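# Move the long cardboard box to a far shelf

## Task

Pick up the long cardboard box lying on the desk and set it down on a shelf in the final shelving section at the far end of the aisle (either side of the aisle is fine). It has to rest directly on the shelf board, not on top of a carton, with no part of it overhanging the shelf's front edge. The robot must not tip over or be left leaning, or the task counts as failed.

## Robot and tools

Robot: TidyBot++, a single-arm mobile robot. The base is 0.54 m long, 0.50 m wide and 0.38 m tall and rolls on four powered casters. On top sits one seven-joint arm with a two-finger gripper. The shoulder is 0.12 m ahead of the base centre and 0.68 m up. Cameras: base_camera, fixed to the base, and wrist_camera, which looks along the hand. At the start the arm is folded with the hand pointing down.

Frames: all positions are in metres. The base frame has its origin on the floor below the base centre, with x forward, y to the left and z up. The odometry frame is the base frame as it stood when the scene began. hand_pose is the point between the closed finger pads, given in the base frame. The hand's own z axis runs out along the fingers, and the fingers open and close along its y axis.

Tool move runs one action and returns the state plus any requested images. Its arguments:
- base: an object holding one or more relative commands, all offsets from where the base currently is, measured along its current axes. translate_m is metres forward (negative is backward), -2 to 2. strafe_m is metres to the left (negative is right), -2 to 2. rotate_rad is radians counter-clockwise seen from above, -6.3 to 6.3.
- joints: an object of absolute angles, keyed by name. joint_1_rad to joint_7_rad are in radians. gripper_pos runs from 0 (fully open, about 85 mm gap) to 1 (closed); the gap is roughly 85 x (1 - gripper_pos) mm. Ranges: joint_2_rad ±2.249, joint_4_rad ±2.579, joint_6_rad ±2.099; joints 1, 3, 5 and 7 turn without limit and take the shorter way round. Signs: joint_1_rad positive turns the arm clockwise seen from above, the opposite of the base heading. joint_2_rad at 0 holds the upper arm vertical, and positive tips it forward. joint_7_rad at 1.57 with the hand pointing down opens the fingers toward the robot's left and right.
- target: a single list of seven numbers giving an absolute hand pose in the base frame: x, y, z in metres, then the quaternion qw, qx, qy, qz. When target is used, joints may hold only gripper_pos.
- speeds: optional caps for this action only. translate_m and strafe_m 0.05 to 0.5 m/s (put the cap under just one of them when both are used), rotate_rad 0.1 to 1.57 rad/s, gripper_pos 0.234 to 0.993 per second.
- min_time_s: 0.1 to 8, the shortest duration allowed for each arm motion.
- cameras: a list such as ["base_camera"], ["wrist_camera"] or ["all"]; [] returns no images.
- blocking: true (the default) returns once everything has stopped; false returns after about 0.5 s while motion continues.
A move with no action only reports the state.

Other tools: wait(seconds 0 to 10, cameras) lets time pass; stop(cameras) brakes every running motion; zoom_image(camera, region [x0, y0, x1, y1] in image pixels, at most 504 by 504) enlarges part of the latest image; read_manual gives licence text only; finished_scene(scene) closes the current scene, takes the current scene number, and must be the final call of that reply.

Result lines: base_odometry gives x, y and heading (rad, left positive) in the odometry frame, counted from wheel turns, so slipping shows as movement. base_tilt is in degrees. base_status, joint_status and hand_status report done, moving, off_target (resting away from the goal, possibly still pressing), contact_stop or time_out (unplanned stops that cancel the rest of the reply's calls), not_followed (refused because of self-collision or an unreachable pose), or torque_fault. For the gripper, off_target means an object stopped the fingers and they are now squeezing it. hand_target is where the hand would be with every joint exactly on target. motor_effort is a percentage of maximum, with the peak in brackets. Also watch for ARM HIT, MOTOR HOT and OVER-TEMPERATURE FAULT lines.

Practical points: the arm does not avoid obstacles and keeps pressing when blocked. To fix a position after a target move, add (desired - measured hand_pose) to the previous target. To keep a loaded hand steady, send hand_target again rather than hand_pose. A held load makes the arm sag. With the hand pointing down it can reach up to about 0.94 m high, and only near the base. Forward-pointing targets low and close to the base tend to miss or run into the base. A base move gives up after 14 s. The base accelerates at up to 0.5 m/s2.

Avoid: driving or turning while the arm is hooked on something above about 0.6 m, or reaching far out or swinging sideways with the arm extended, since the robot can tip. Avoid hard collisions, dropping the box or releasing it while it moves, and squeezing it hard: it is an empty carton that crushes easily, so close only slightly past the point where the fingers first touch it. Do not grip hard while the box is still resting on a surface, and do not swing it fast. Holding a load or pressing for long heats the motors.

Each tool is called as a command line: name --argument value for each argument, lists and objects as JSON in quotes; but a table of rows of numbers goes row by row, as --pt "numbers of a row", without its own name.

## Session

move --joints '{"joint_1_rad": 0.04, "joint_6_rad": 0.55}' --cameras '["all"]'

move --base '{"rotate_rad": 1.3}' --cameras '["all"]'

move --base '{"rotate_rad": 1.3}' --cameras '["all"]'

move --base '{"rotate_rad": 1.3}' --cameras '["all"]'

move --base '{"rotate_rad": 1.3}' --cameras '["all"]'

Scene clock: 2.03 s.
move: done
base_odometry: x=+0.000 y=+0.000 heading=+0.000
base_tilt: forward=-0.4 right=-0.1
base_status: not commanded
joint_positions: joint_1_rad=+0.020 joint_2_rad=-0.397 joint_3_rad=+3.148 joint_4_rad=-2.511 joint_5_rad=+0.020 joint_6_rad=+0.498 joint_7_rad=+1.620 gripper_pos=+0.000
joint_status: all done
motor_effort: joint_1_rad=+1(1) joint_2_rad=-4(5) joint_3_rad=+0(1) joint_4_rad=+17(17) joint_5_rad=+0(1) joint_6_rad=+9(10) joint_7_rad=+0(1)
hand_pose: x=+0.5363 y=-0.0071 z=+0.8933 quat_wxyz=(+0.028, +0.723, +0.017, +0.690)
hand_target: x=+0.5362 y=-0.0152 z=+0.9087 quat_wxyz=(+0.035, +0.705, +0.010, +0.708)
hand_status: not commanded
pictures: base_camera, wrist_camera
Images, in order (width x height): base_camera 644x364, wrist_camera 644x476.

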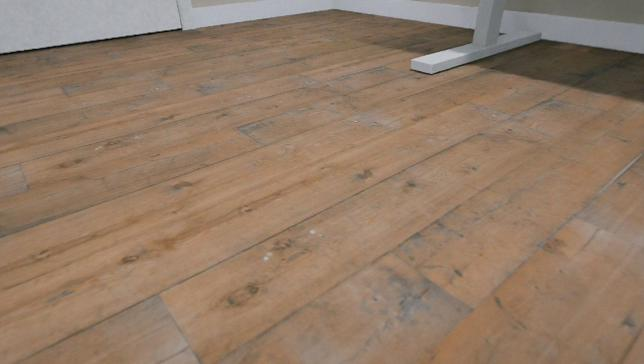

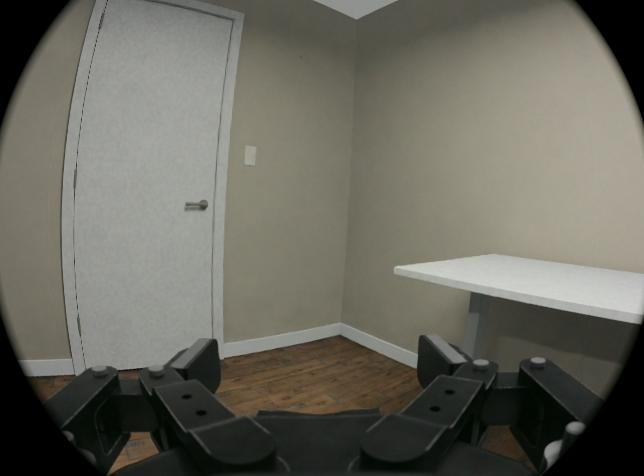

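Scene clock: 4.13 s.
move: done
base_odometry: x=+0.000 y=+0.000 heading=+1.299
base_tilt: forward=-0.4 right=-0.1
base_status: done
joint_positions: joint_1_rad=+0.025 joint_2_rad=-0.397 joint_3_rad=+3.148 joint_4_rad=-2.511 joint_5_rad=+0.020 joint_6_rad=+0.499 joint_7_rad=+1.620 gripper_pos=+0.000
joint_status: not commanded
motor_effort: joint_1_rad=+0(2) joint_2_rad=-4(6) joint_3_rad=+0(1) joint_4_rad=+17(17) joint_5_rad=+0(1) joint_6_rad=+9(10) joint_7_rad=+1(1)
hand_pose: x=+0.5362 y=-0.0089 z=+0.8933 quat_wxyz=(+0.029, +0.723, +0.016, +0.690)
hand_target: x=+0.5362 y=-0.0152 z=+0.9087 quat_wxyz=(+0.035, +0.705, +0.010, +0.708)
hand_status: not commanded
pictures: base_camera, wrist_camera
Images, in order (width x height): base_camera 644x364, wrist_camera 644x476.

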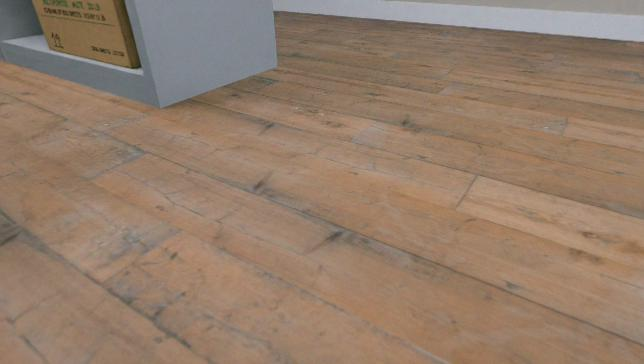

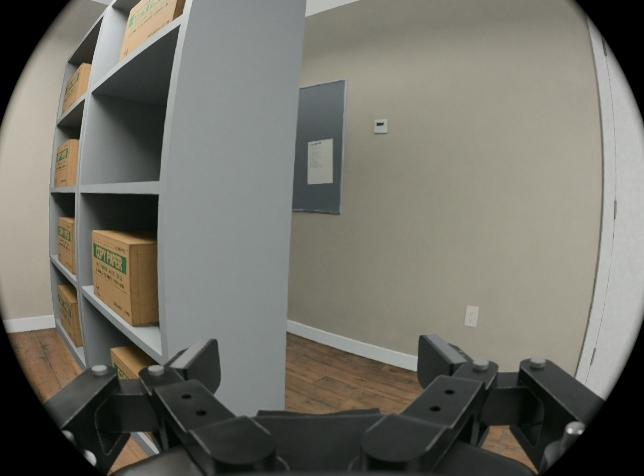

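Scene clock: 6.23 s.
move: done
base_odometry: x=+0.000 y=+0.000 heading=+2.598
base_tilt: forward=-0.4 right=-0.1
base_status: done
joint_positions: joint_1_rad=+0.027 joint_2_rad=-0.397 joint_3_rad=+3.148 joint_4_rad=-2.511 joint_5_rad=+0.020 joint_6_rad=+0.499 joint_7_rad=+1.620 gripper_pos=+0.000
joint_status: not commanded
motor_effort: joint_1_rad=+1(2) joint_2_rad=-4(6) joint_3_rad=+0(1) joint_4_rad=+17(17) joint_5_rad=+0(1) joint_6_rad=+9(10) joint_7_rad=+0(1)
hand_pose: x=+0.5362 y=-0.0096 z=+0.8933 quat_wxyz=(+0.030, +0.723, +0.015, +0.690)
hand_target: x=+0.5362 y=-0.0152 z=+0.9087 quat_wxyz=(+0.035, +0.705, +0.010, +0.708)
hand_status: not commanded
pictures: base_camera, wrist_camera
Images, in order (width x height): base_camera 644x364, wrist_camera 644x476.

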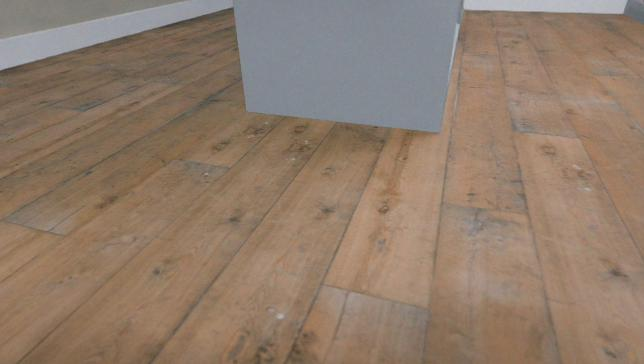

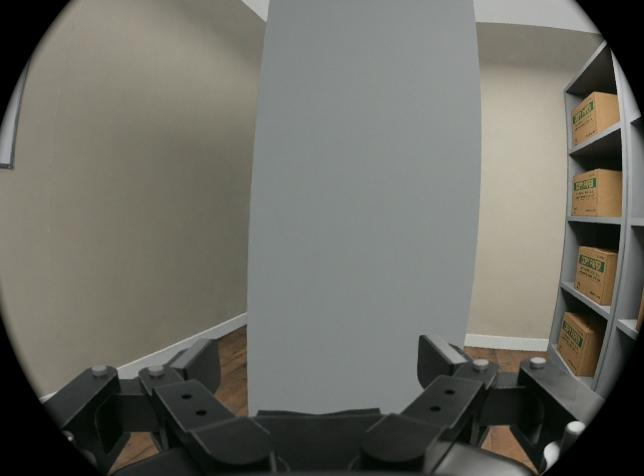

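Scene clock: 8.33 s.
move: done
base_odometry: x=+0.000 y=+0.000 heading=-2.385
base_tilt: forward=-0.4 right=-0.1
base_status: done
joint_positions: joint_1_rad=+0.028 joint_2_rad=-0.397 joint_3_rad=+3.148 joint_4_rad=-2.511 joint_5_rad=+0.020 joint_6_rad=+0.499 joint_7_rad=+1.620 gripper_pos=+0.000
joint_status: not commanded
motor_effort: joint_1_rad=+0(2) joint_2_rad=-4(6) joint_3_rad=+0(2) joint_4_rad=+16(17) joint_5_rad=+0(1) joint_6_rad=+9(10) joint_7_rad=+1(1)
hand_pose: x=+0.5362 y=-0.0100 z=+0.8933 quat_wxyz=(+0.030, +0.723, +0.015, +0.690)
hand_target: x=+0.5362 y=-0.0152 z=+0.9087 quat_wxyz=(+0.035, +0.705, +0.010, +0.708)
hand_status: not commanded
pictures: base_camera, wrist_camera
Images, in order (width x height): base_camera 644x364, wrist_camera 644x476.

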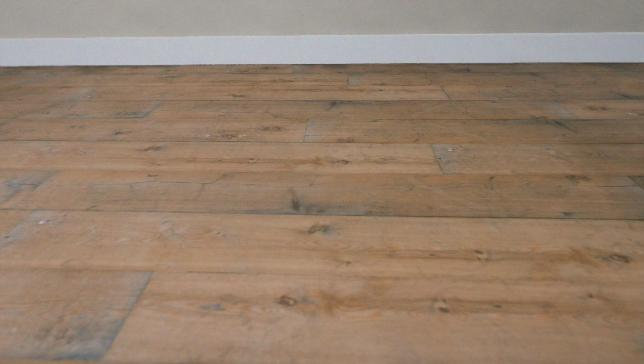

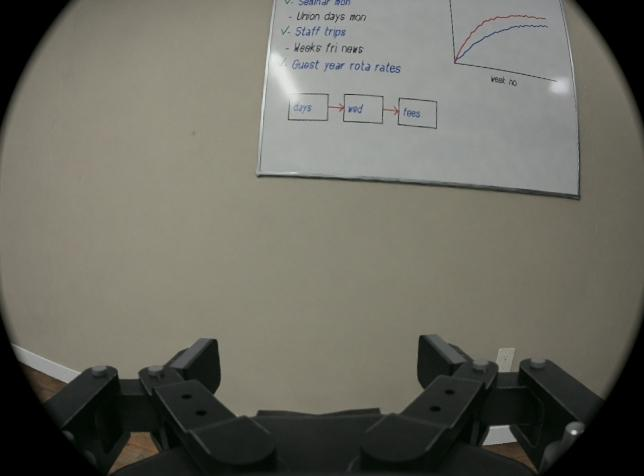

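Scene clock: 10.43 s.
move: done
base_odometry: x=+0.000 y=+0.000 heading=-1.086
base_tilt: forward=-0.4 right=-0.1
base_status: done
joint_positions: joint_1_rad=+0.028 joint_2_rad=-0.397 joint_3_rad=+3.147 joint_4_rad=-2.511 joint_5_rad=+0.020 joint_6_rad=+0.499 joint_7_rad=+1.620 gripper_pos=+0.000
joint_status: not commanded
motor_effort: joint_1_rad=+1(2) joint_2_rad=-5(6) joint_3_rad=+0(1) joint_4_rad=+16(17) joint_5_rad=+0(1) joint_6_rad=+10(10) joint_7_rad=+0(1)
hand_pose: x=+0.5362 y=-0.0101 z=+0.8933 quat_wxyz=(+0.031, +0.723, +0.015, +0.690)
hand_target: x=+0.5362 y=-0.0152 z=+0.9087 quat_wxyz=(+0.035, +0.705, +0.010, +0.708)
hand_status: not commanded
pictures: base_camera, wrist_camera
Images, in order (width x height): base_camera 644x364, wrist_camera 644x476.

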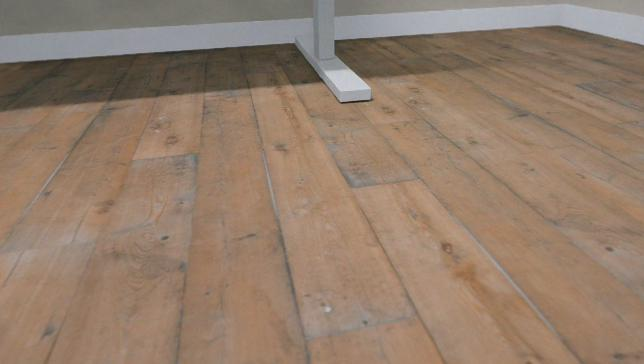

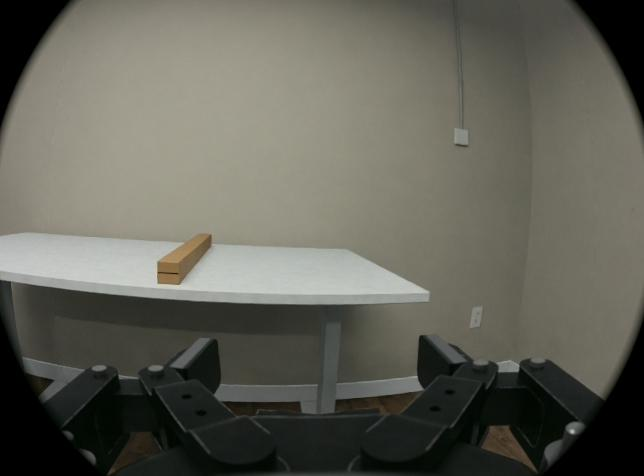

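move --base '{"translate_m": 0.18, "strafe_m": 0.245, "rotate_rad": 0.11}' --joints '{"joint_1_rad": 0.0, "joint_2_rad": 0.0, "joint_3_rad": 3.14, "joint_4_rad": -1.57, "joint_5_rad": 0.0, "joint_6_rad": -0.83, "joint_7_rad": 1.57}' --min_time_s 1.5 --cameras '["all"]'

zoom_image --camera "wrist_camera" --region '[200, 0, 450, 200]'

Scene clock: 36.50 s.
move: done
base_odometry: x=+0.301 y=-0.045 heading=-0.976
base_tilt: forward=-0.4 right=-0.1
base_status: done
joint_positions: joint_1_rad=+0.018 joint_2_rad=-0.024 joint_3_rad=+3.147 joint_4_rad=-1.601 joint_5_rad=+0.020 joint_6_rad=-0.768 joint_7_rad=+1.612 gripper_pos=+0.000
joint_status: all done
motor_effort: joint_1_rad=+0(2) joint_2_rad=-18(19) joint_3_rad=+0(3) joint_4_rad=+18(19) joint_5_rad=+0(1) joint_6_rad=+7(11) joint_7_rad=+0(2)
hand_pose: x=+0.6456 y=-0.0154 z=+0.8830 quat_wxyz=(+0.022, +0.922, +0.012, +0.387)
hand_target: x=+0.6436 y=+0.0022 z=+0.8733 quat_wxyz=(+0.000, +0.932, +0.000, +0.362)
hand_status: not commanded
pictures: base_camera, wrist_camera
Images, in order (width x height): base_camera 644x364, wrist_camera 644x476.

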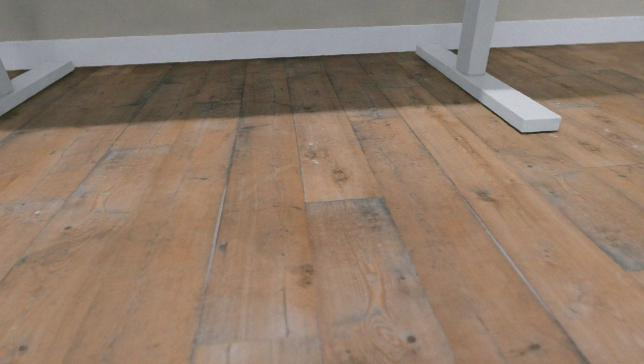

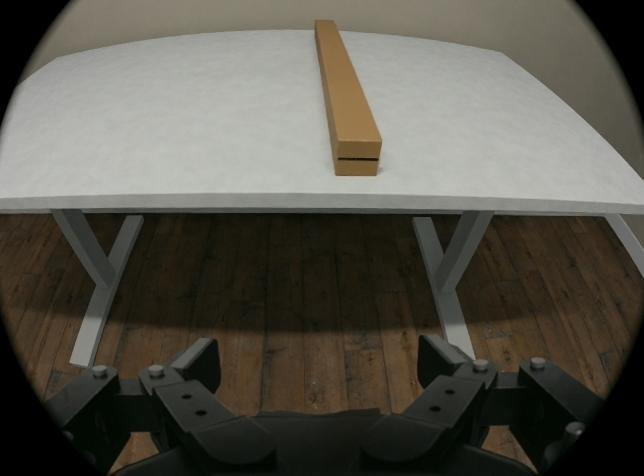

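Scaled by 2.016.

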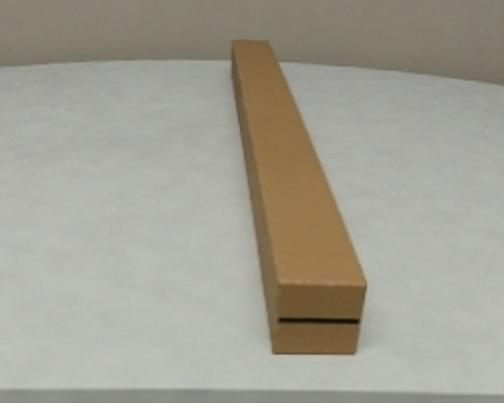

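move --base '{"translate_m": 0.55, "strafe_m": -0.07}' --speeds '{"translate_m": 0.25}' --joints '{"joint_1_rad": -0.02, "joint_2_rad": 0.34, "joint_4_rad": -1.17, "joint_6_rad": -0.80}' --min_time_s 2 --cameras '["all"]'

zoom_image --camera "wrist_camera" --region '[180, 150, 460, 430]'

Scene clock: 53.20 s.
move: done
base_odometry: x=+0.551 y=-0.540 heading=-0.976
base_tilt: forward=-0.4 right=-0.1
base_status: done
joint_positions: joint_1_rad=+0.000 joint_2_rad=+0.327 joint_3_rad=+3.147 joint_4_rad=-1.197 joint_5_rad=+0.020 joint_6_rad=-0.773 joint_7_rad=+1.612 gripper_pos=+0.000
joint_status: all done
motor_effort: joint_1_rad=+1(2) joint_2_rad=-29(32) joint_3_rad=-1(1) joint_4_rad=+18(19) joint_5_rad=+0(1) joint_6_rad=+7(8) joint_7_rad=+1(1)
hand_pose: x=+0.8009 y=-0.0062 z=+0.8879 quat_wxyz=(+0.020, +0.912, +0.020, +0.409)
hand_target: x=+0.8029 y=+0.0160 z=+0.8879 quat_wxyz=(-0.005, +0.915, +0.009, +0.404)
hand_status: not commanded
pictures: base_camera, wrist_camera
Images, in order (width x height): base_camera 644x364, wrist_camera 644x476.

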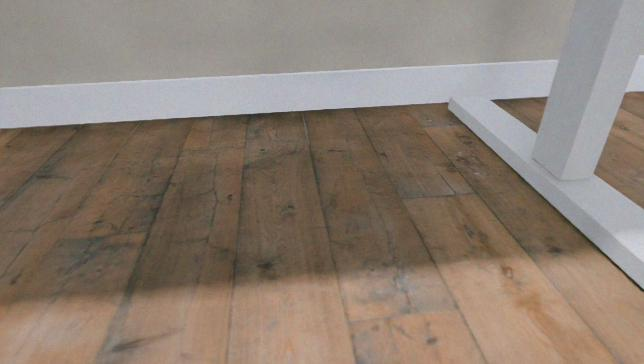

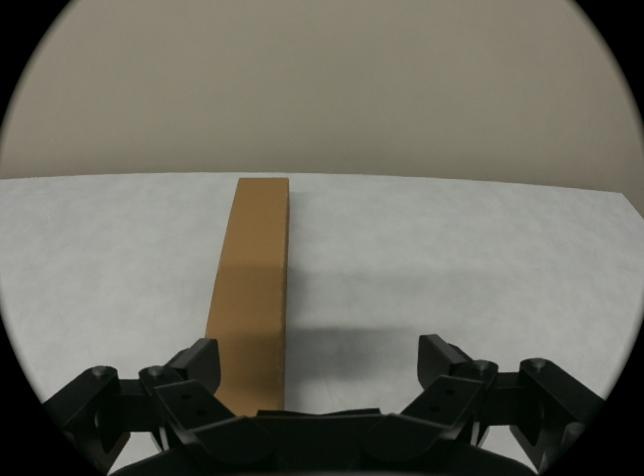

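Scaled by 1.800.

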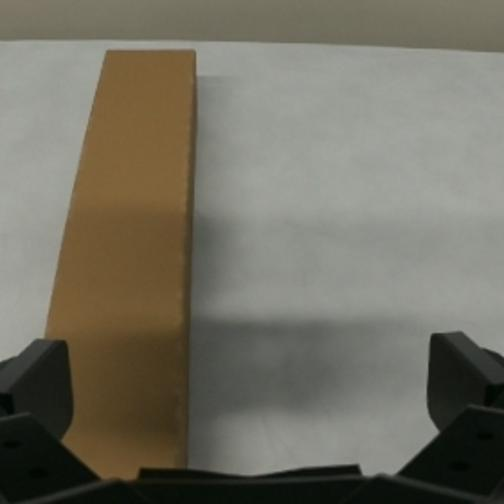

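move --base '{"strafe_m": 0.055}' --speeds '{"strafe_m": 0.2}' --joints '{"joint_1_rad": -0.045, "joint_5_rad": -0.065, "joint_7_rad": 1.54}' --min_time_s 1 --cameras '["wrist_camera"]'

zoom_image --camera "wrist_camera" --region '[180, 150, 460, 430]'

Scene clock: 62.87 s.
move: done
base_odometry: x=+0.597 y=-0.509 heading=-0.976
base_tilt: forward=-0.3 right=-0.1
base_status: done
joint_positions: joint_1_rad=-0.035 joint_2_rad=+0.327 joint_3_rad=+3.141 joint_4_rad=-1.197 joint_5_rad=-0.023 joint_6_rad=-0.773 joint_7_rad=+1.582 gripper_pos=+0.000
joint_status: all done
motor_effort: joint_1_rad=+1(4) joint_2_rad=-30(30) joint_3_rad=-1(3) joint_4_rad=+18(18) joint_5_rad=+0(1) joint_6_rad=+7(7) joint_7_rad=+1(1)
hand_pose: x=+0.8002 y=+0.0310 z=+0.8879 quat_wxyz=(-0.016, +0.912, +0.017, +0.409)
hand_target: x=+0.8016 y=+0.0475 z=+0.8884 quat_wxyz=(-0.046, +0.914, -0.004, +0.402)
hand_status: not commanded
Images, in order (width x height): wrist_camera 644x476.

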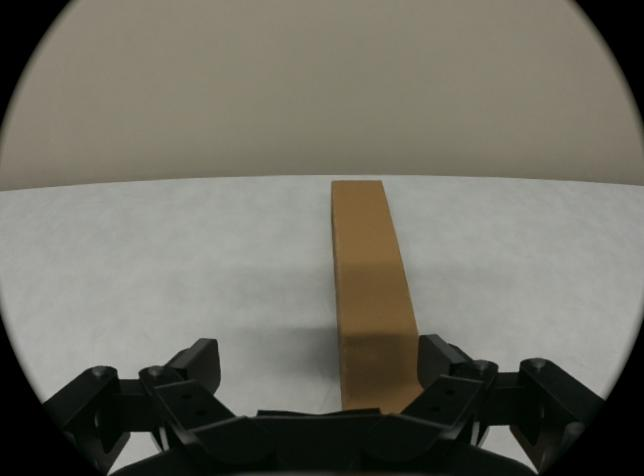

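Scaled by 1.800.

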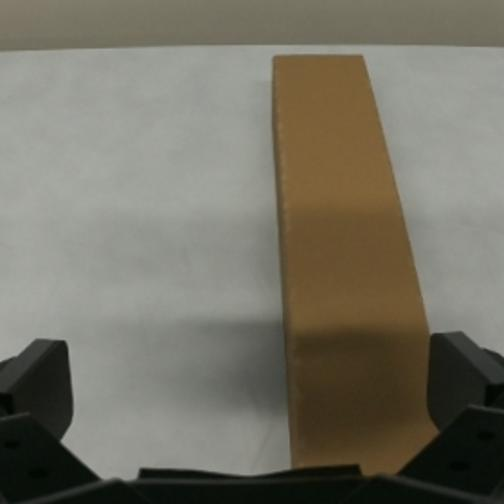

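move --base '{"strafe_m": -0.041}' --speeds '{"strafe_m": 0.2}' --cameras '["wrist_camera"]'

zoom_image --camera "wrist_camera" --region '[180, 150, 460, 430]'

Scene clock: 72.70 s.
move: done
base_odometry: x=+0.563 y=-0.532 heading=-0.976
base_tilt: forward=-0.4 right=-0.1
base_status: done
joint_positions: joint_1_rad=-0.038 joint_2_rad=+0.327 joint_3_rad=+3.143 joint_4_rad=-1.197 joint_5_rad=-0.027 joint_6_rad=-0.773 joint_7_rad=+1.582 gripper_pos=+0.000
joint_status: not commanded
motor_effort: joint_1_rad=+0(4) joint_2_rad=-30(32) joint_3_rad=-1(3) joint_4_rad=+17(18) joint_5_rad=+0(1) joint_6_rad=+7(7) joint_7_rad=+1(1)
hand_pose: x=+0.8002 y=+0.0319 z=+0.8879 quat_wxyz=(-0.018, +0.912, +0.016, +0.409)
hand_target: x=+0.8016 y=+0.0475 z=+0.8884 quat_wxyz=(-0.046, +0.914, -0.004, +0.402)
hand_status: not commanded
Images, in order (width x height): wrist_camera 644x476.

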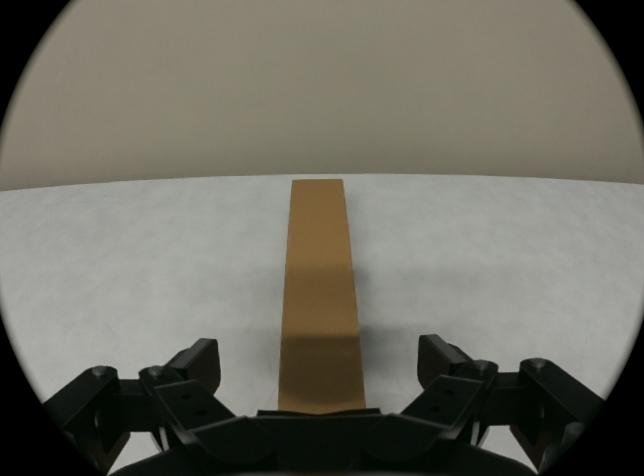

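Scaled by 1.800.

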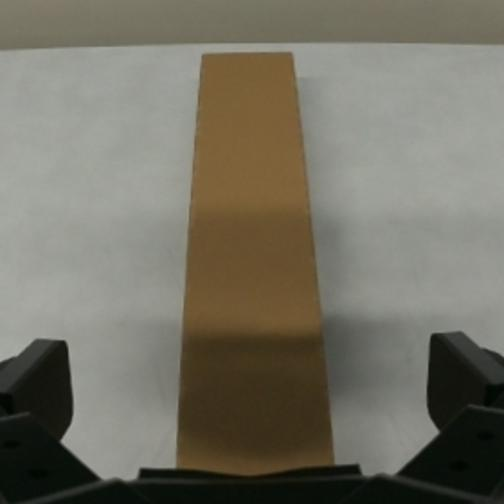

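move --base '{"translate_m": -0.03}' --speeds '{"translate_m": 0.1}' --joints '{"joint_4_rad": -1.388, "joint_6_rad": -0.85}' --min_time_s 1.8 --cameras '["wrist_camera"]'

zoom_image --camera "wrist_camera" --region '[180, 280, 460, 476]'

Scene clock: 83.70 s.
move: done
base_odometry: x=+0.546 y=-0.507 heading=-0.976
base_tilt: forward=-0.4 right=-0.1
base_status: done
joint_positions: joint_1_rad=-0.038 joint_2_rad=+0.331 joint_3_rad=+3.143 joint_4_rad=-1.361 joint_5_rad=-0.027 joint_6_rad=-0.792 joint_7_rad=+1.582 gripper_pos=+0.000
joint_status: all done
motor_effort: joint_1_rad=+0(2) joint_2_rad=-29(32) joint_3_rad=-1(1) joint_4_rad=+17(19) joint_5_rad=+0(1) joint_6_rad=+6(8) joint_7_rad=+1(1)
hand_pose: x=+0.7572 y=+0.0307 z=+0.7951 quat_wxyz=(-0.016, +0.946, +0.016, +0.322)
hand_target: x=+0.7347 y=+0.0452 z=+0.7666 quat_wxyz=(-0.040, +0.960, -0.006, +0.277)
hand_status: not commanded
Images, in order (width x height): wrist_camera 644x476.

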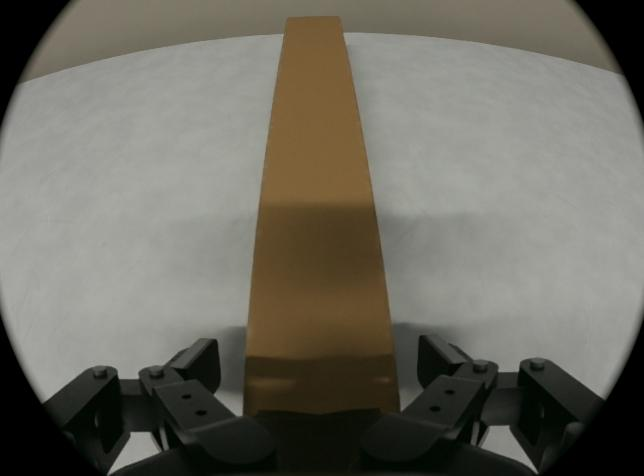

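Scaled by 1.800.

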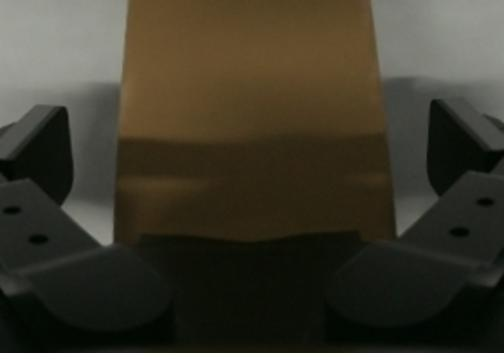

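move --joints '{"joint_4_rad": -1.321, "gripper_pos": 0.36}' --min_time_s 1 --cameras '[]'

move --joints '{"gripper_pos": 0.42}' --speeds '{"gripper_pos": 0.234}' --cameras '["wrist_camera"]'

zoom_image --camera "wrist_camera" --region '[180, 280, 460, 476]'

Scene clock: 91.83 s.
move: done
base_odometry: x=+0.546 y=-0.507 heading=-0.976
base_tilt: forward=-0.4 right=-0.1
base_status: not commanded
joint_positions: joint_1_rad=-0.038 joint_2_rad=+0.331 joint_3_rad=+3.143 joint_4_rad=-1.350 joint_5_rad=-0.027 joint_6_rad=-0.795 joint_7_rad=+1.582 gripper_pos=+0.359
joint_status: all done
motor_effort: joint_1_rad=+1(1) joint_2_rad=-29(29) joint_3_rad=-1(2) joint_4_rad=+17(18) joint_5_rad=+0(1) joint_6_rad=+6(6) joint_7_rad=+1(1)
hand_pose: x=+0.7599 y=+0.0308 z=+0.8005 quat_wxyz=(-0.016, +0.945, +0.016, +0.327)
hand_target: x=+0.7545 y=+0.0461 z=+0.7993 quat_wxyz=(-0.042, +0.950, -0.005, +0.309)
hand_status: not commanded

Scene clock: 92.67 s.
move: done
base_odometry: x=+0.546 y=-0.507 heading=-0.976
base_tilt: forward=-0.4 right=-0.1
base_status: not commanded
joint_positions: joint_1_rad=-0.038 joint_2_rad=+0.331 joint_3_rad=+3.143 joint_4_rad=-1.350 joint_5_rad=-0.027 joint_6_rad=-0.795 joint_7_rad=+1.582 gripper_pos=+0.419
joint_status: all done
motor_effort: joint_1_rad=+1(1) joint_2_rad=-28(29) joint_3_rad=-1(1) joint_4_rad=+17(17) joint_5_rad=+0(0) joint_6_rad=+6(6) joint_7_rad=+0(1)
hand_pose: x=+0.7599 y=+0.0308 z=+0.8005 quat_wxyz=(-0.016, +0.945, +0.016, +0.327)
hand_target: x=+0.7545 y=+0.0461 z=+0.7993 quat_wxyz=(-0.042, +0.950, -0.005, +0.309)
hand_status: not commanded
Images, in order (width x height): wrist_camera 644x476.

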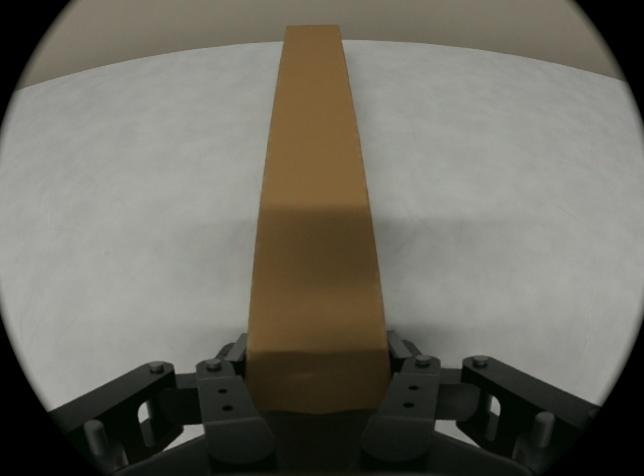

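Scaled by 1.800.

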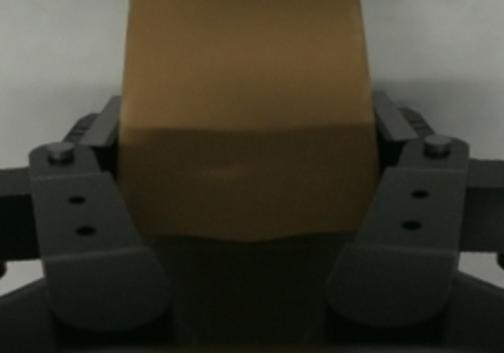

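move --joints '{"gripper_pos": 0.46}' --speeds '{"gripper_pos": 0.234}' --cameras '[]'

move --joints '{"joint_4_rad": -1.26}' --min_time_s 1.5 --cameras '["wrist_camera"]'

Scene clock: 97.03 s.
move: done
base_odometry: x=+0.546 y=-0.507 heading=-0.976
base_tilt: forward=-0.3 right=-0.1
base_status: not commanded
joint_positions: joint_1_rad=-0.038 joint_2_rad=+0.331 joint_3_rad=+3.143 joint_4_rad=-1.349 joint_5_rad=-0.027 joint_6_rad=-0.795 joint_7_rad=+1.582 gripper_pos=+0.456
joint_status: all done
motor_effort: joint_1_rad=+0(1) joint_2_rad=-28(29) joint_3_rad=-1(1) joint_4_rad=+17(17) joint_5_rad=+0(0) joint_6_rad=+6(7) joint_7_rad=+1(1)
hand_pose: x=+0.7600 y=+0.0308 z=+0.8007 quat_wxyz=(-0.016, +0.945, +0.016, +0.327)
hand_target: x=+0.7545 y=+0.0461 z=+0.7993 quat_wxyz=(-0.042, +0.950, -0.005, +0.309)
hand_status: not commanded

Scene clock: 98.83 s.
move: done
base_odometry: x=+0.546 y=-0.507 heading=-0.976
base_tilt: forward=-0.4 right=-0.1
base_status: not commanded
joint_positions: joint_1_rad=-0.038 joint_2_rad=+0.331 joint_3_rad=+3.143 joint_4_rad=-1.294 joint_5_rad=-0.027 joint_6_rad=-0.796 joint_7_rad=+1.582 gripper_pos=+0.456
joint_status: all done
motor_effort: joint_1_rad=+0(1) joint_2_rad=-30(30) joint_3_rad=-1(1) joint_4_rad=+17(19) joint_5_rad=+0(1) joint_6_rad=+6(7) joint_7_rad=+0(2)
hand_pose: x=+0.7745 y=+0.0313 z=+0.8291 quat_wxyz=(-0.017, +0.935, +0.017, +0.353)
hand_target: x=+0.7706 y=+0.0468 z=+0.8300 quat_wxyz=(-0.044, +0.940, -0.005, +0.337)
hand_status: not commanded
Images, in order (width x height): wrist_camera 644x476.

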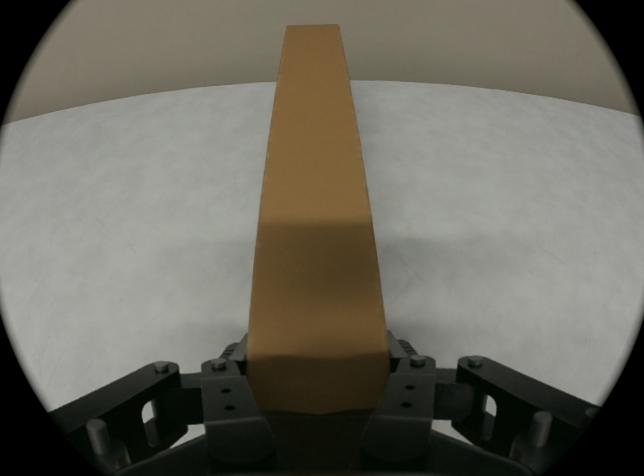

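move --joints '{"joint_4_rad": -1.185, "joint_6_rad": -0.97}' --min_time_s 1 --cameras '[]'

move --base '{"translate_m": -0.48, "strafe_m": 0.21}' --speeds '{"translate_m": 0.3}' --cameras '[]'

move --base '{"rotate_rad": -3.09}' --speeds '{"rotate_rad": 0.7}' --cameras '["all"]'

Scene clock: 113.03 s.
move: done
base_odometry: x=+0.546 y=-0.507 heading=-0.976
base_tilt: forward=-0.4 right=-0.1
base_status: not commanded
joint_positions: joint_1_rad=-0.038 joint_2_rad=+0.331 joint_3_rad=+3.143 joint_4_rad=-1.218 joint_5_rad=-0.027 joint_6_rad=-0.912 joint_7_rad=+1.582 gripper_pos=+0.456
joint_status: all done
motor_effort: joint_1_rad=+0(1) joint_2_rad=-29(30) joint_3_rad=-1(1) joint_4_rad=+18(19) joint_5_rad=+0(0) joint_6_rad=+6(8) joint_7_rad=+0(1)
hand_pose: x=+0.7652 y=+0.0316 z=+0.8447 quat_wxyz=(-0.017, +0.942, +0.018, +0.333)
hand_target: x=+0.7593 y=+0.0478 z=+0.8450 quat_wxyz=(-0.044, +0.948, -0.002, +0.316)
hand_status: not commanded

Scene clock: 115.73 s.
move: done
base_odometry: x=+0.451 y=+0.009 heading=-0.976
base_tilt: forward=-0.4 right=-0.1
base_status: done
joint_positions: joint_1_rad=-0.038 joint_2_rad=+0.333 joint_3_rad=+3.143 joint_4_rad=-1.217 joint_5_rad=-0.028 joint_6_rad=-0.917 joint_7_rad=+1.582 gripper_pos=+0.456
joint_status: not commanded
motor_effort: joint_1_rad=+0(2) joint_2_rad=-30(32) joint_3_rad=-1(2) joint_4_rad=+17(18) joint_5_rad=+0(1) joint_6_rad=+6(7) joint_7_rad=+1(1)
hand_pose: x=+0.7647 y=+0.0317 z=+0.8432 quat_wxyz=(-0.017, +0.943, +0.018, +0.331)
hand_target: x=+0.7593 y=+0.0478 z=+0.8450 quat_wxyz=(-0.044, +0.948, -0.002, +0.316)
hand_status: not commanded

Scene clock: 120.90 s.
move: done
base_odometry: x=+0.451 y=+0.009 heading=+2.218
base_tilt: forward=-0.3 right=-0.1
base_status: done
joint_positions: joint_1_rad=-0.040 joint_2_rad=+0.333 joint_3_rad=+3.143 joint_4_rad=-1.216 joint_5_rad=-0.032 joint_6_rad=-0.917 joint_7_rad=+1.581 gripper_pos=+0.456
joint_status: not commanded
motor_effort: joint_1_rad=+1(4) joint_2_rad=-29(31) joint_3_rad=-1(3) joint_4_rad=+17(18) joint_5_rad=+0(2) joint_6_rad=+6(6) joint_7_rad=+1(2)
hand_pose: x=+0.7646 y=+0.0346 z=+0.8434 quat_wxyz=(-0.020, +0.943, +0.018, +0.331)
hand_target: x=+0.7593 y=+0.0478 z=+0.8450 quat_wxyz=(-0.044, +0.948, -0.002, +0.316)
hand_status: not commanded
pictures: base_camera, wrist_camera
Images, in order (width x height): base_camera 644x364, wrist_camera 644x476.

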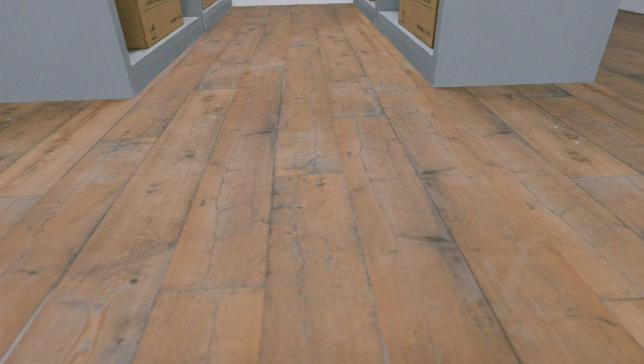

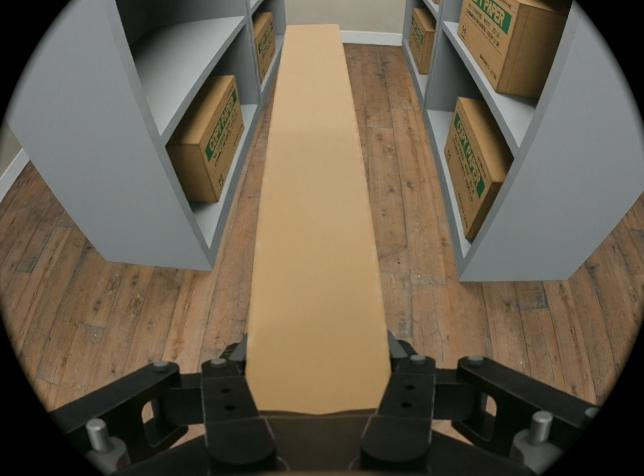

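move --joints '{"joint_6_rad": -0.30}' --min_time_s 1.5 --cameras '["wrist_camera"]'

zoom_image --camera "wrist_camera" --region '[100, 0, 540, 300]'

Scene clock: 129.77 s.
move: done
base_odometry: x=+0.451 y=+0.009 heading=+2.218
base_tilt: forward=-0.4 right=-0.1
base_status: not commanded
joint_positions: joint_1_rad=-0.040 joint_2_rad=+0.333 joint_3_rad=+3.143 joint_4_rad=-1.215 joint_5_rad=-0.032 joint_6_rad=-0.357 joint_7_rad=+1.581 gripper_pos=+0.456
joint_status: all done
motor_effort: joint_1_rad=+0(1) joint_2_rad=-31(32) joint_3_rad=-1(1) joint_4_rad=+19(19) joint_5_rad=+0(1) joint_6_rad=+9(10) joint_7_rad=+0(1)
hand_pose: x=+0.8641 y=+0.0341 z=+0.9846 quat_wxyz=(-0.021, +0.815, +0.011, +0.579)
hand_target: x=+0.8735 y=+0.0423 z=+1.0148 quat_wxyz=(-0.050, +0.791, -0.013, +0.610)
hand_status: not commanded
Images, in order (width x height): wrist_camera 644x476.

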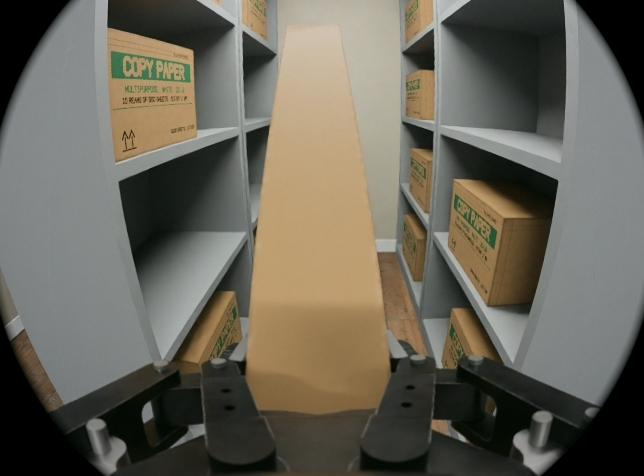

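Scaled by 1.145.

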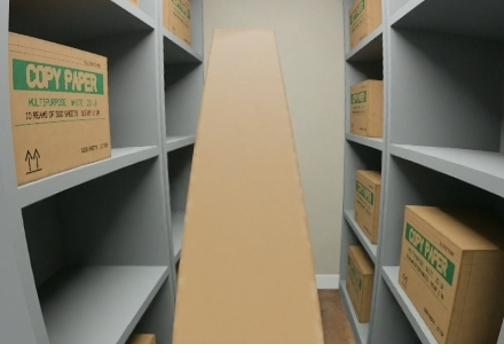

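move --base '{"strafe_m": 0.02}' --speeds '{"strafe_m": 0.1}' --target '[0.755, 0.0, 0.70, 0, 0.9449, 0, 0.3272]' --min_time_s 2.5 --cameras '["wrist_camera"]'

move --base '{"translate_m": 1.1}' --speeds '{"translate_m": 0.35}' --cameras '["all"]'

Scene clock: 145.30 s.
move: done
base_odometry: x=+0.435 y=-0.003 heading=+2.217
base_tilt: forward=-0.3 right=-0.1
base_status: done
joint_positions: joint_1_rad=-0.027 joint_2_rad=+0.361 joint_3_rad=+3.141 joint_4_rad=-1.587 joint_5_rad=-0.032 joint_6_rad=-0.428 joint_7_rad=+1.581 gripper_pos=+0.456
joint_status: not commanded
motor_effort: joint_1_rad=+1(4) joint_2_rad=-30(32) joint_3_rad=+0(3) joint_4_rad=+16(20) joint_5_rad=+0(0) joint_6_rad=+6(10) joint_7_rad=+0(1)
hand_pose: x=+0.7751 y=+0.0236 z=+0.7348 quat_wxyz=(-0.015, +0.928, +0.007, +0.373)
hand_target: x=+0.7550 y=+0.0000 z=+0.7000 quat_wxyz=(+0.000, +0.945, +0.000, +0.327)
hand_status: done (0.047 m and 5.9 deg from the pose sent, 0.307 m and 32.7 deg at the start)
Images, in order (width x height): wrist_camera 644x476.

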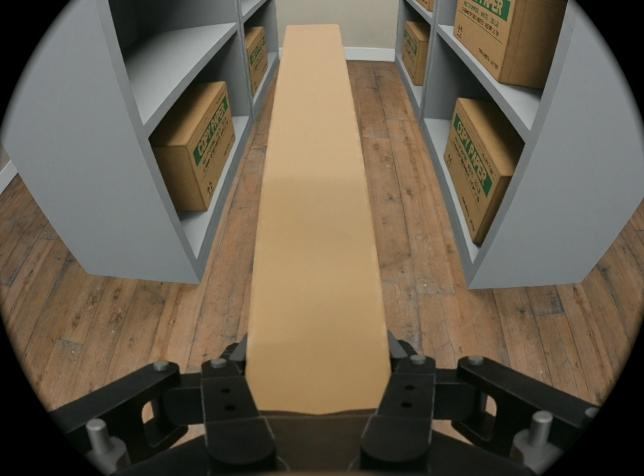

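Scene clock: 149.40 s.
move: done
base_odometry: x=-0.227 y=+0.875 heading=+2.218
base_tilt: forward=-0.3 right=-0.1
base_status: done
joint_positions: joint_1_rad=-0.026 joint_2_rad=+0.370 joint_3_rad=+3.142 joint_4_rad=-1.589 joint_5_rad=-0.032 joint_6_rad=-0.432 joint_7_rad=+1.581 gripper_pos=+0.456
joint_status: not commanded
motor_effort: joint_1_rad=+0(2) joint_2_rad=-30(32) joint_3_rad=-1(2) joint_4_rad=+17(18) joint_5_rad=+0(1) joint_6_rad=+7(8) joint_7_rad=+1(1)
hand_pose: x=+0.7743 y=+0.0222 z=+0.7277 quat_wxyz=(-0.014, +0.930, +0.006, +0.367)
hand_target: x=+0.7550 y=+0.0000 z=+0.7000 quat_wxyz=(+0.000, +0.945, +0.000, +0.327)
hand_status: not commanded
pictures: base_camera, wrist_camera
Images, in order (width x height): base_camera 644x364, wrist_camera 644x476.

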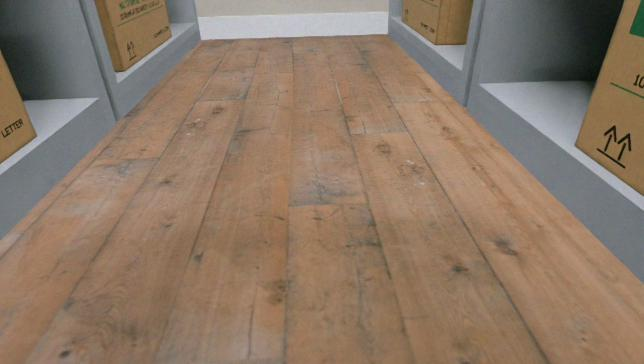

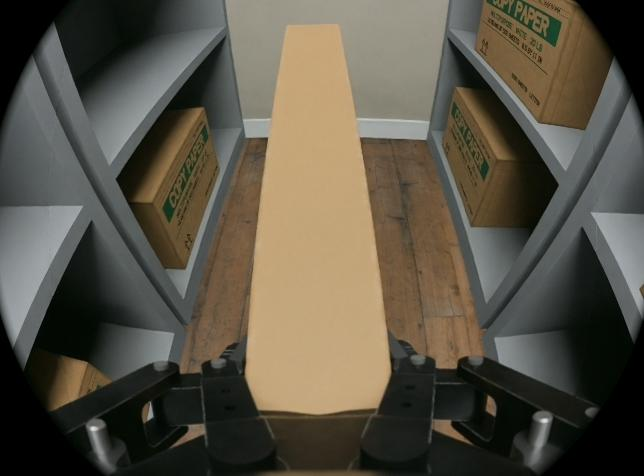

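move --base '{"translate_m": 0.8, "strafe_m": -0.02}' --speeds '{"translate_m": 0.3}' --target '[0.745, 0.0, 0.60, 0, 0.9475, 0, 0.3198]' --min_time_s 2.5 --cameras '["all"]'

Scene clock: 164.83 s.
move: done
base_odometry: x=-0.694 y=+1.525 heading=+2.218
base_tilt: forward=-0.3 right=-0.1
base_status: done
joint_positions: joint_1_rad=-0.017 joint_2_rad=+0.477 joint_3_rad=+3.142 joint_4_rad=-1.765 joint_5_rad=-0.032 joint_6_rad=-0.259 joint_7_rad=+1.581 gripper_pos=+0.456
joint_status: not commanded
motor_effort: joint_1_rad=+0(2) joint_2_rad=-30(33) joint_3_rad=-1(1) joint_4_rad=+14(18) joint_5_rad=+0(0) joint_6_rad=+6(8) joint_7_rad=+0(1)
hand_pose: x=+0.7441 y=+0.0145 z=+0.6102 quat_wxyz=(-0.010, +0.949, +0.000, +0.314)
hand_target: x=+0.7450 y=+0.0000 z=+0.6000 quat_wxyz=(+0.000, +0.947, +0.000, +0.320)
hand_status: done (0.018 m and 1.3 deg from the pose sent, 0.133 m and 6.0 deg at the start)
pictures: base_camera, wrist_camera
Images, in order (width x height): base_camera 644x364, wrist_camera 644x476.

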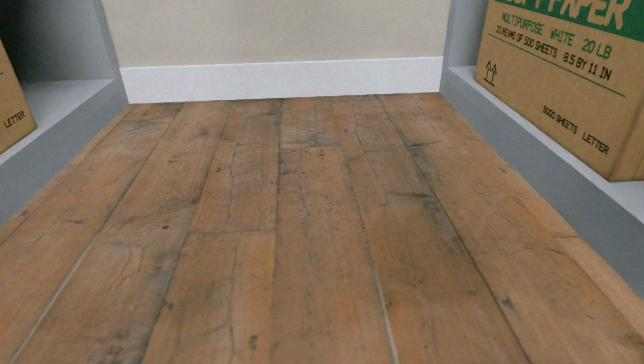

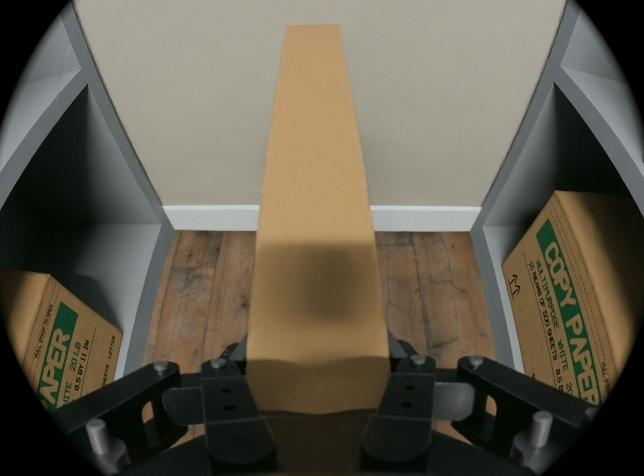

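move --base '{"rotate_rad": 0.02}' --target '[0.755, 0.18, 0.600, 0, 0.9460, 0, 0.3242]' --min_time_s 2.5 --cameras '["wrist_camera"]'

Scene clock: 173.20 s.
move: done
base_odometry: x=-0.694 y=+1.525 heading=+2.238
base_tilt: forward=-0.4 right=-0.1
base_status: done
joint_positions: joint_1_rad=-0.609 joint_2_rad=+0.565 joint_3_rad=+3.496 joint_4_rad=-1.681 joint_5_rad=+0.034 joint_6_rad=-0.259 joint_7_rad=+1.173 gripper_pos=+0.456
joint_status: not commanded
motor_effort: joint_1_rad=+0(2) joint_2_rad=-31(33) joint_3_rad=+3(4) joint_4_rad=+14(15) joint_5_rad=+1(1) joint_6_rad=+6(6) joint_7_rad=+1(1)
hand_pose: x=+0.7541 y=+0.1855 z=+0.6083 quat_wxyz=(-0.020, +0.941, +0.001, +0.337)
hand_target: x=+0.7550 y=+0.1800 z=+0.6000 quat_wxyz=(+0.000, +0.946, +0.000, +0.324)
hand_status: done (0.010 m and 2.8 deg from the pose sent, 0.166 m and 1.6 deg at the start)
Images, in order (width x height): wrist_camera 644x476.

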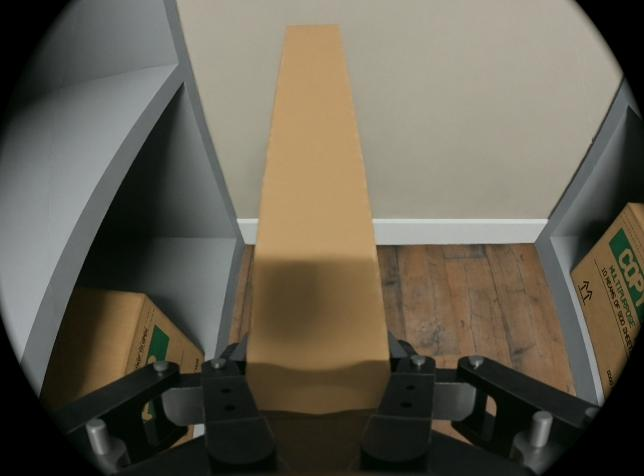

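move --target '[0.757, 0.31, 0.602, 0.004, 0.9460, 0.006, 0.3242]' --min_time_s 2.5 --cameras '["wrist_camera"]'

Scene clock: 179.93 s.
move: done
base_odometry: x=-0.694 y=+1.525 heading=+2.238
base_tilt: forward=-0.3 right=-0.1
base_status: not commanded
joint_positions: joint_1_rad=-0.821 joint_2_rad=+0.697 joint_3_rad=+3.533 joint_4_rad=-1.428 joint_5_rad=+0.142 joint_6_rad=-0.456 joint_7_rad=+0.893 gripper_pos=+0.456
joint_status: not commanded
motor_effort: joint_1_rad=+0(2) joint_2_rad=-37(37) joint_3_rad=+4(5) joint_4_rad=+15(16) joint_5_rad=+2(2) joint_6_rad=+5(6) joint_7_rad=+1(1)
hand_pose: x=+0.7556 y=+0.3179 z=+0.6075 quat_wxyz=(-0.023, +0.944, +0.010, +0.329)
hand_target: x=+0.7570 y=+0.3100 z=+0.6020 quat_wxyz=(+0.004, +0.946, +0.006, +0.324)
hand_status: done (0.010 m and 3.2 deg from the pose sent, 0.125 m and 3.2 deg at the start)
Images, in order (width x height): wrist_camera 644x476.

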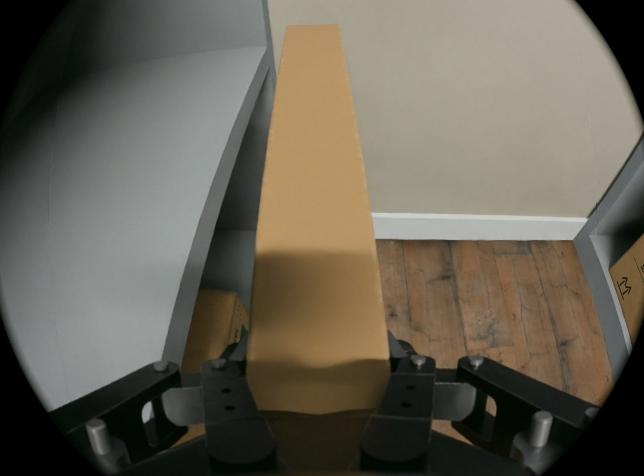

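move --target '[0.757, 0.40, 0.605, 0.010, 0.9460, -0.006, 0.3242]' --min_time_s 2.5 --cameras '["wrist_camera"]'

Scene clock: 187.03 s.
move: done
base_odometry: x=-0.694 y=+1.525 heading=+2.238
base_tilt: forward=-0.3 right=-0.1
base_status: not commanded
joint_positions: joint_1_rad=-0.893 joint_2_rad=+0.823 joint_3_rad=+3.533 joint_4_rad=-1.148 joint_5_rad=+0.197 joint_6_rad=-0.673 joint_7_rad=+0.734 gripper_pos=+0.456
joint_status: not commanded
motor_effort: joint_1_rad=+1(1) joint_2_rad=-40(41) joint_3_rad=+4(5) joint_4_rad=+16(16) joint_5_rad=+3(3) joint_6_rad=+4(6) joint_7_rad=+0(1)
hand_pose: x=+0.7663 y=+0.3921 z=+0.6144 quat_wxyz=(-0.009, +0.944, -0.008, +0.331)
hand_target: x=+0.7570 y=+0.4000 z=+0.6050 quat_wxyz=(+0.010, +0.946, -0.006, +0.324)
hand_status: done (0.015 m and 2.3 deg from the pose sent, 0.082 m and 4.3 deg at the start)
Images, in order (width x height): wrist_camera 644x476.

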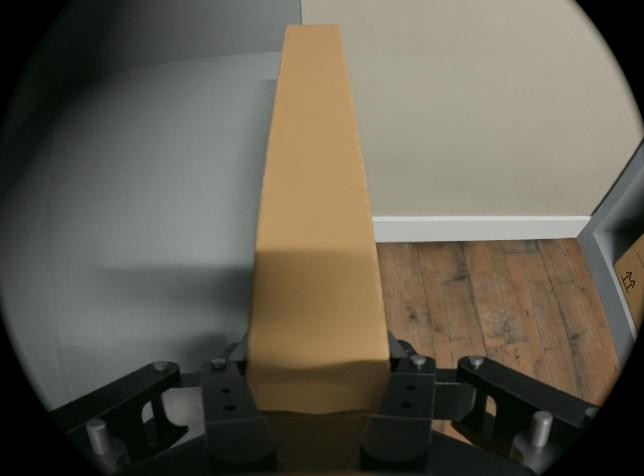

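move --target '[0.750, 0.495, 0.598, 0.004, 0.9460, 0.000, 0.3242]' --min_time_s 2.5 --cameras '["wrist_camera"]'

Scene clock: 191.50 s.
move: done
base_odometry: x=-0.694 y=+1.525 heading=+2.238
base_tilt: forward=-0.3 right=-0.2
base_status: not commanded
joint_positions: joint_1_rad=-0.938 joint_2_rad=+0.990 joint_3_rad=+3.496 joint_4_rad=-0.802 joint_5_rad=+0.198 joint_6_rad=-0.883 joint_7_rad=+0.675 gripper_pos=+0.456
joint_status: not commanded
motor_effort: joint_1_rad=+1(1) joint_2_rad=-44(45) joint_3_rad=+4(5) joint_4_rad=+15(16) joint_5_rad=+4(4) joint_6_rad=+4(5) joint_7_rad=+0(1)
hand_pose: x=+0.7613 y=+0.4897 z=+0.6074 quat_wxyz=(-0.014, +0.944, +0.003, +0.329)
hand_target: x=+0.7500 y=+0.4950 z=+0.5980 quat_wxyz=(+0.004, +0.946, +0.000, +0.324)
hand_status: done (0.016 m and 2.2 deg from the pose sent, 0.105 m and 1.9 deg at the start)
Images, in order (width x height): wrist_camera 644x476.

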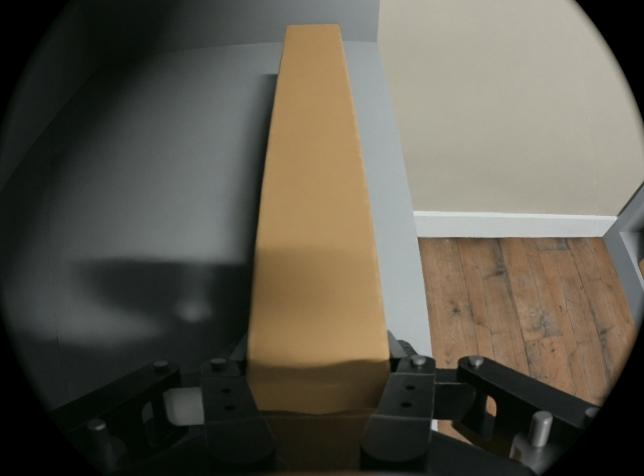

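move --target '[0.748, 0.495, 0.572, 0.004, 0.9460, 0.000, 0.3242]' --min_time_s 1.5 --cameras '[]'

move --target '[0.748, 0.495, 0.558, 0.004, 0.9460, 0.000, 0.3242]' --min_time_s 1.5 --cameras '["wrist_camera"]'

Scene clock: 199.33 s.
move: done
base_odometry: x=-0.694 y=+1.525 heading=+2.238
base_tilt: forward=-0.3 right=-0.1
base_status: not commanded
joint_positions: joint_1_rad=-0.951 joint_2_rad=+1.008 joint_3_rad=+3.496 joint_4_rad=-0.802 joint_5_rad=+0.198 joint_6_rad=-0.884 joint_7_rad=+0.652 gripper_pos=+0.456
joint_status: not commanded
motor_effort: joint_1_rad=+1(1) joint_2_rad=-45(45) joint_3_rad=+4(4) joint_4_rad=+16(16) joint_5_rad=+4(4) joint_6_rad=+4(5) joint_7_rad=+1(1)
hand_pose: x=+0.7539 y=+0.4968 z=+0.5937 quat_wxyz=(-0.013, +0.946, +0.000, +0.323)
hand_target: x=+0.7480 y=+0.4950 z=+0.5720 quat_wxyz=(+0.004, +0.946, +0.000, +0.324)
hand_status: done (0.023 m and 2.0 deg from the pose sent, 0.038 m and 2.2 deg at the start)

Scene clock: 201.13 s.
move: done
base_odometry: x=-0.694 y=+1.525 heading=+2.238
base_tilt: forward=-0.3 right=-0.1
base_status: not commanded
joint_positions: joint_1_rad=-0.956 joint_2_rad=+1.020 joint_3_rad=+3.496 joint_4_rad=-0.813 joint_5_rad=+0.198 joint_6_rad=-0.884 joint_7_rad=+0.642 gripper_pos=+0.456
joint_status: not commanded
motor_effort: joint_1_rad=+1(1) joint_2_rad=-44(45) joint_3_rad=+4(4) joint_4_rad=+15(16) joint_5_rad=+4(4) joint_6_rad=+3(5) joint_7_rad=+1(1)
hand_pose: x=+0.7492 y=+0.4952 z=+0.5796 quat_wxyz=(-0.007, +0.949, -0.001, +0.316)
hand_target: x=+0.7480 y=+0.4950 z=+0.5580 quat_wxyz=(+0.004, +0.946, +0.000, +0.324)
hand_status: done (0.022 m and 1.6 deg from the pose sent, 0.036 m and 2.0 deg at the start)
Images, in order (width x height): wrist_camera 644x476.

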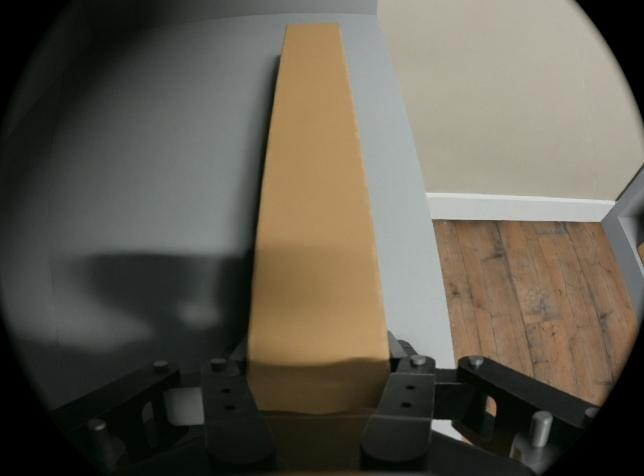

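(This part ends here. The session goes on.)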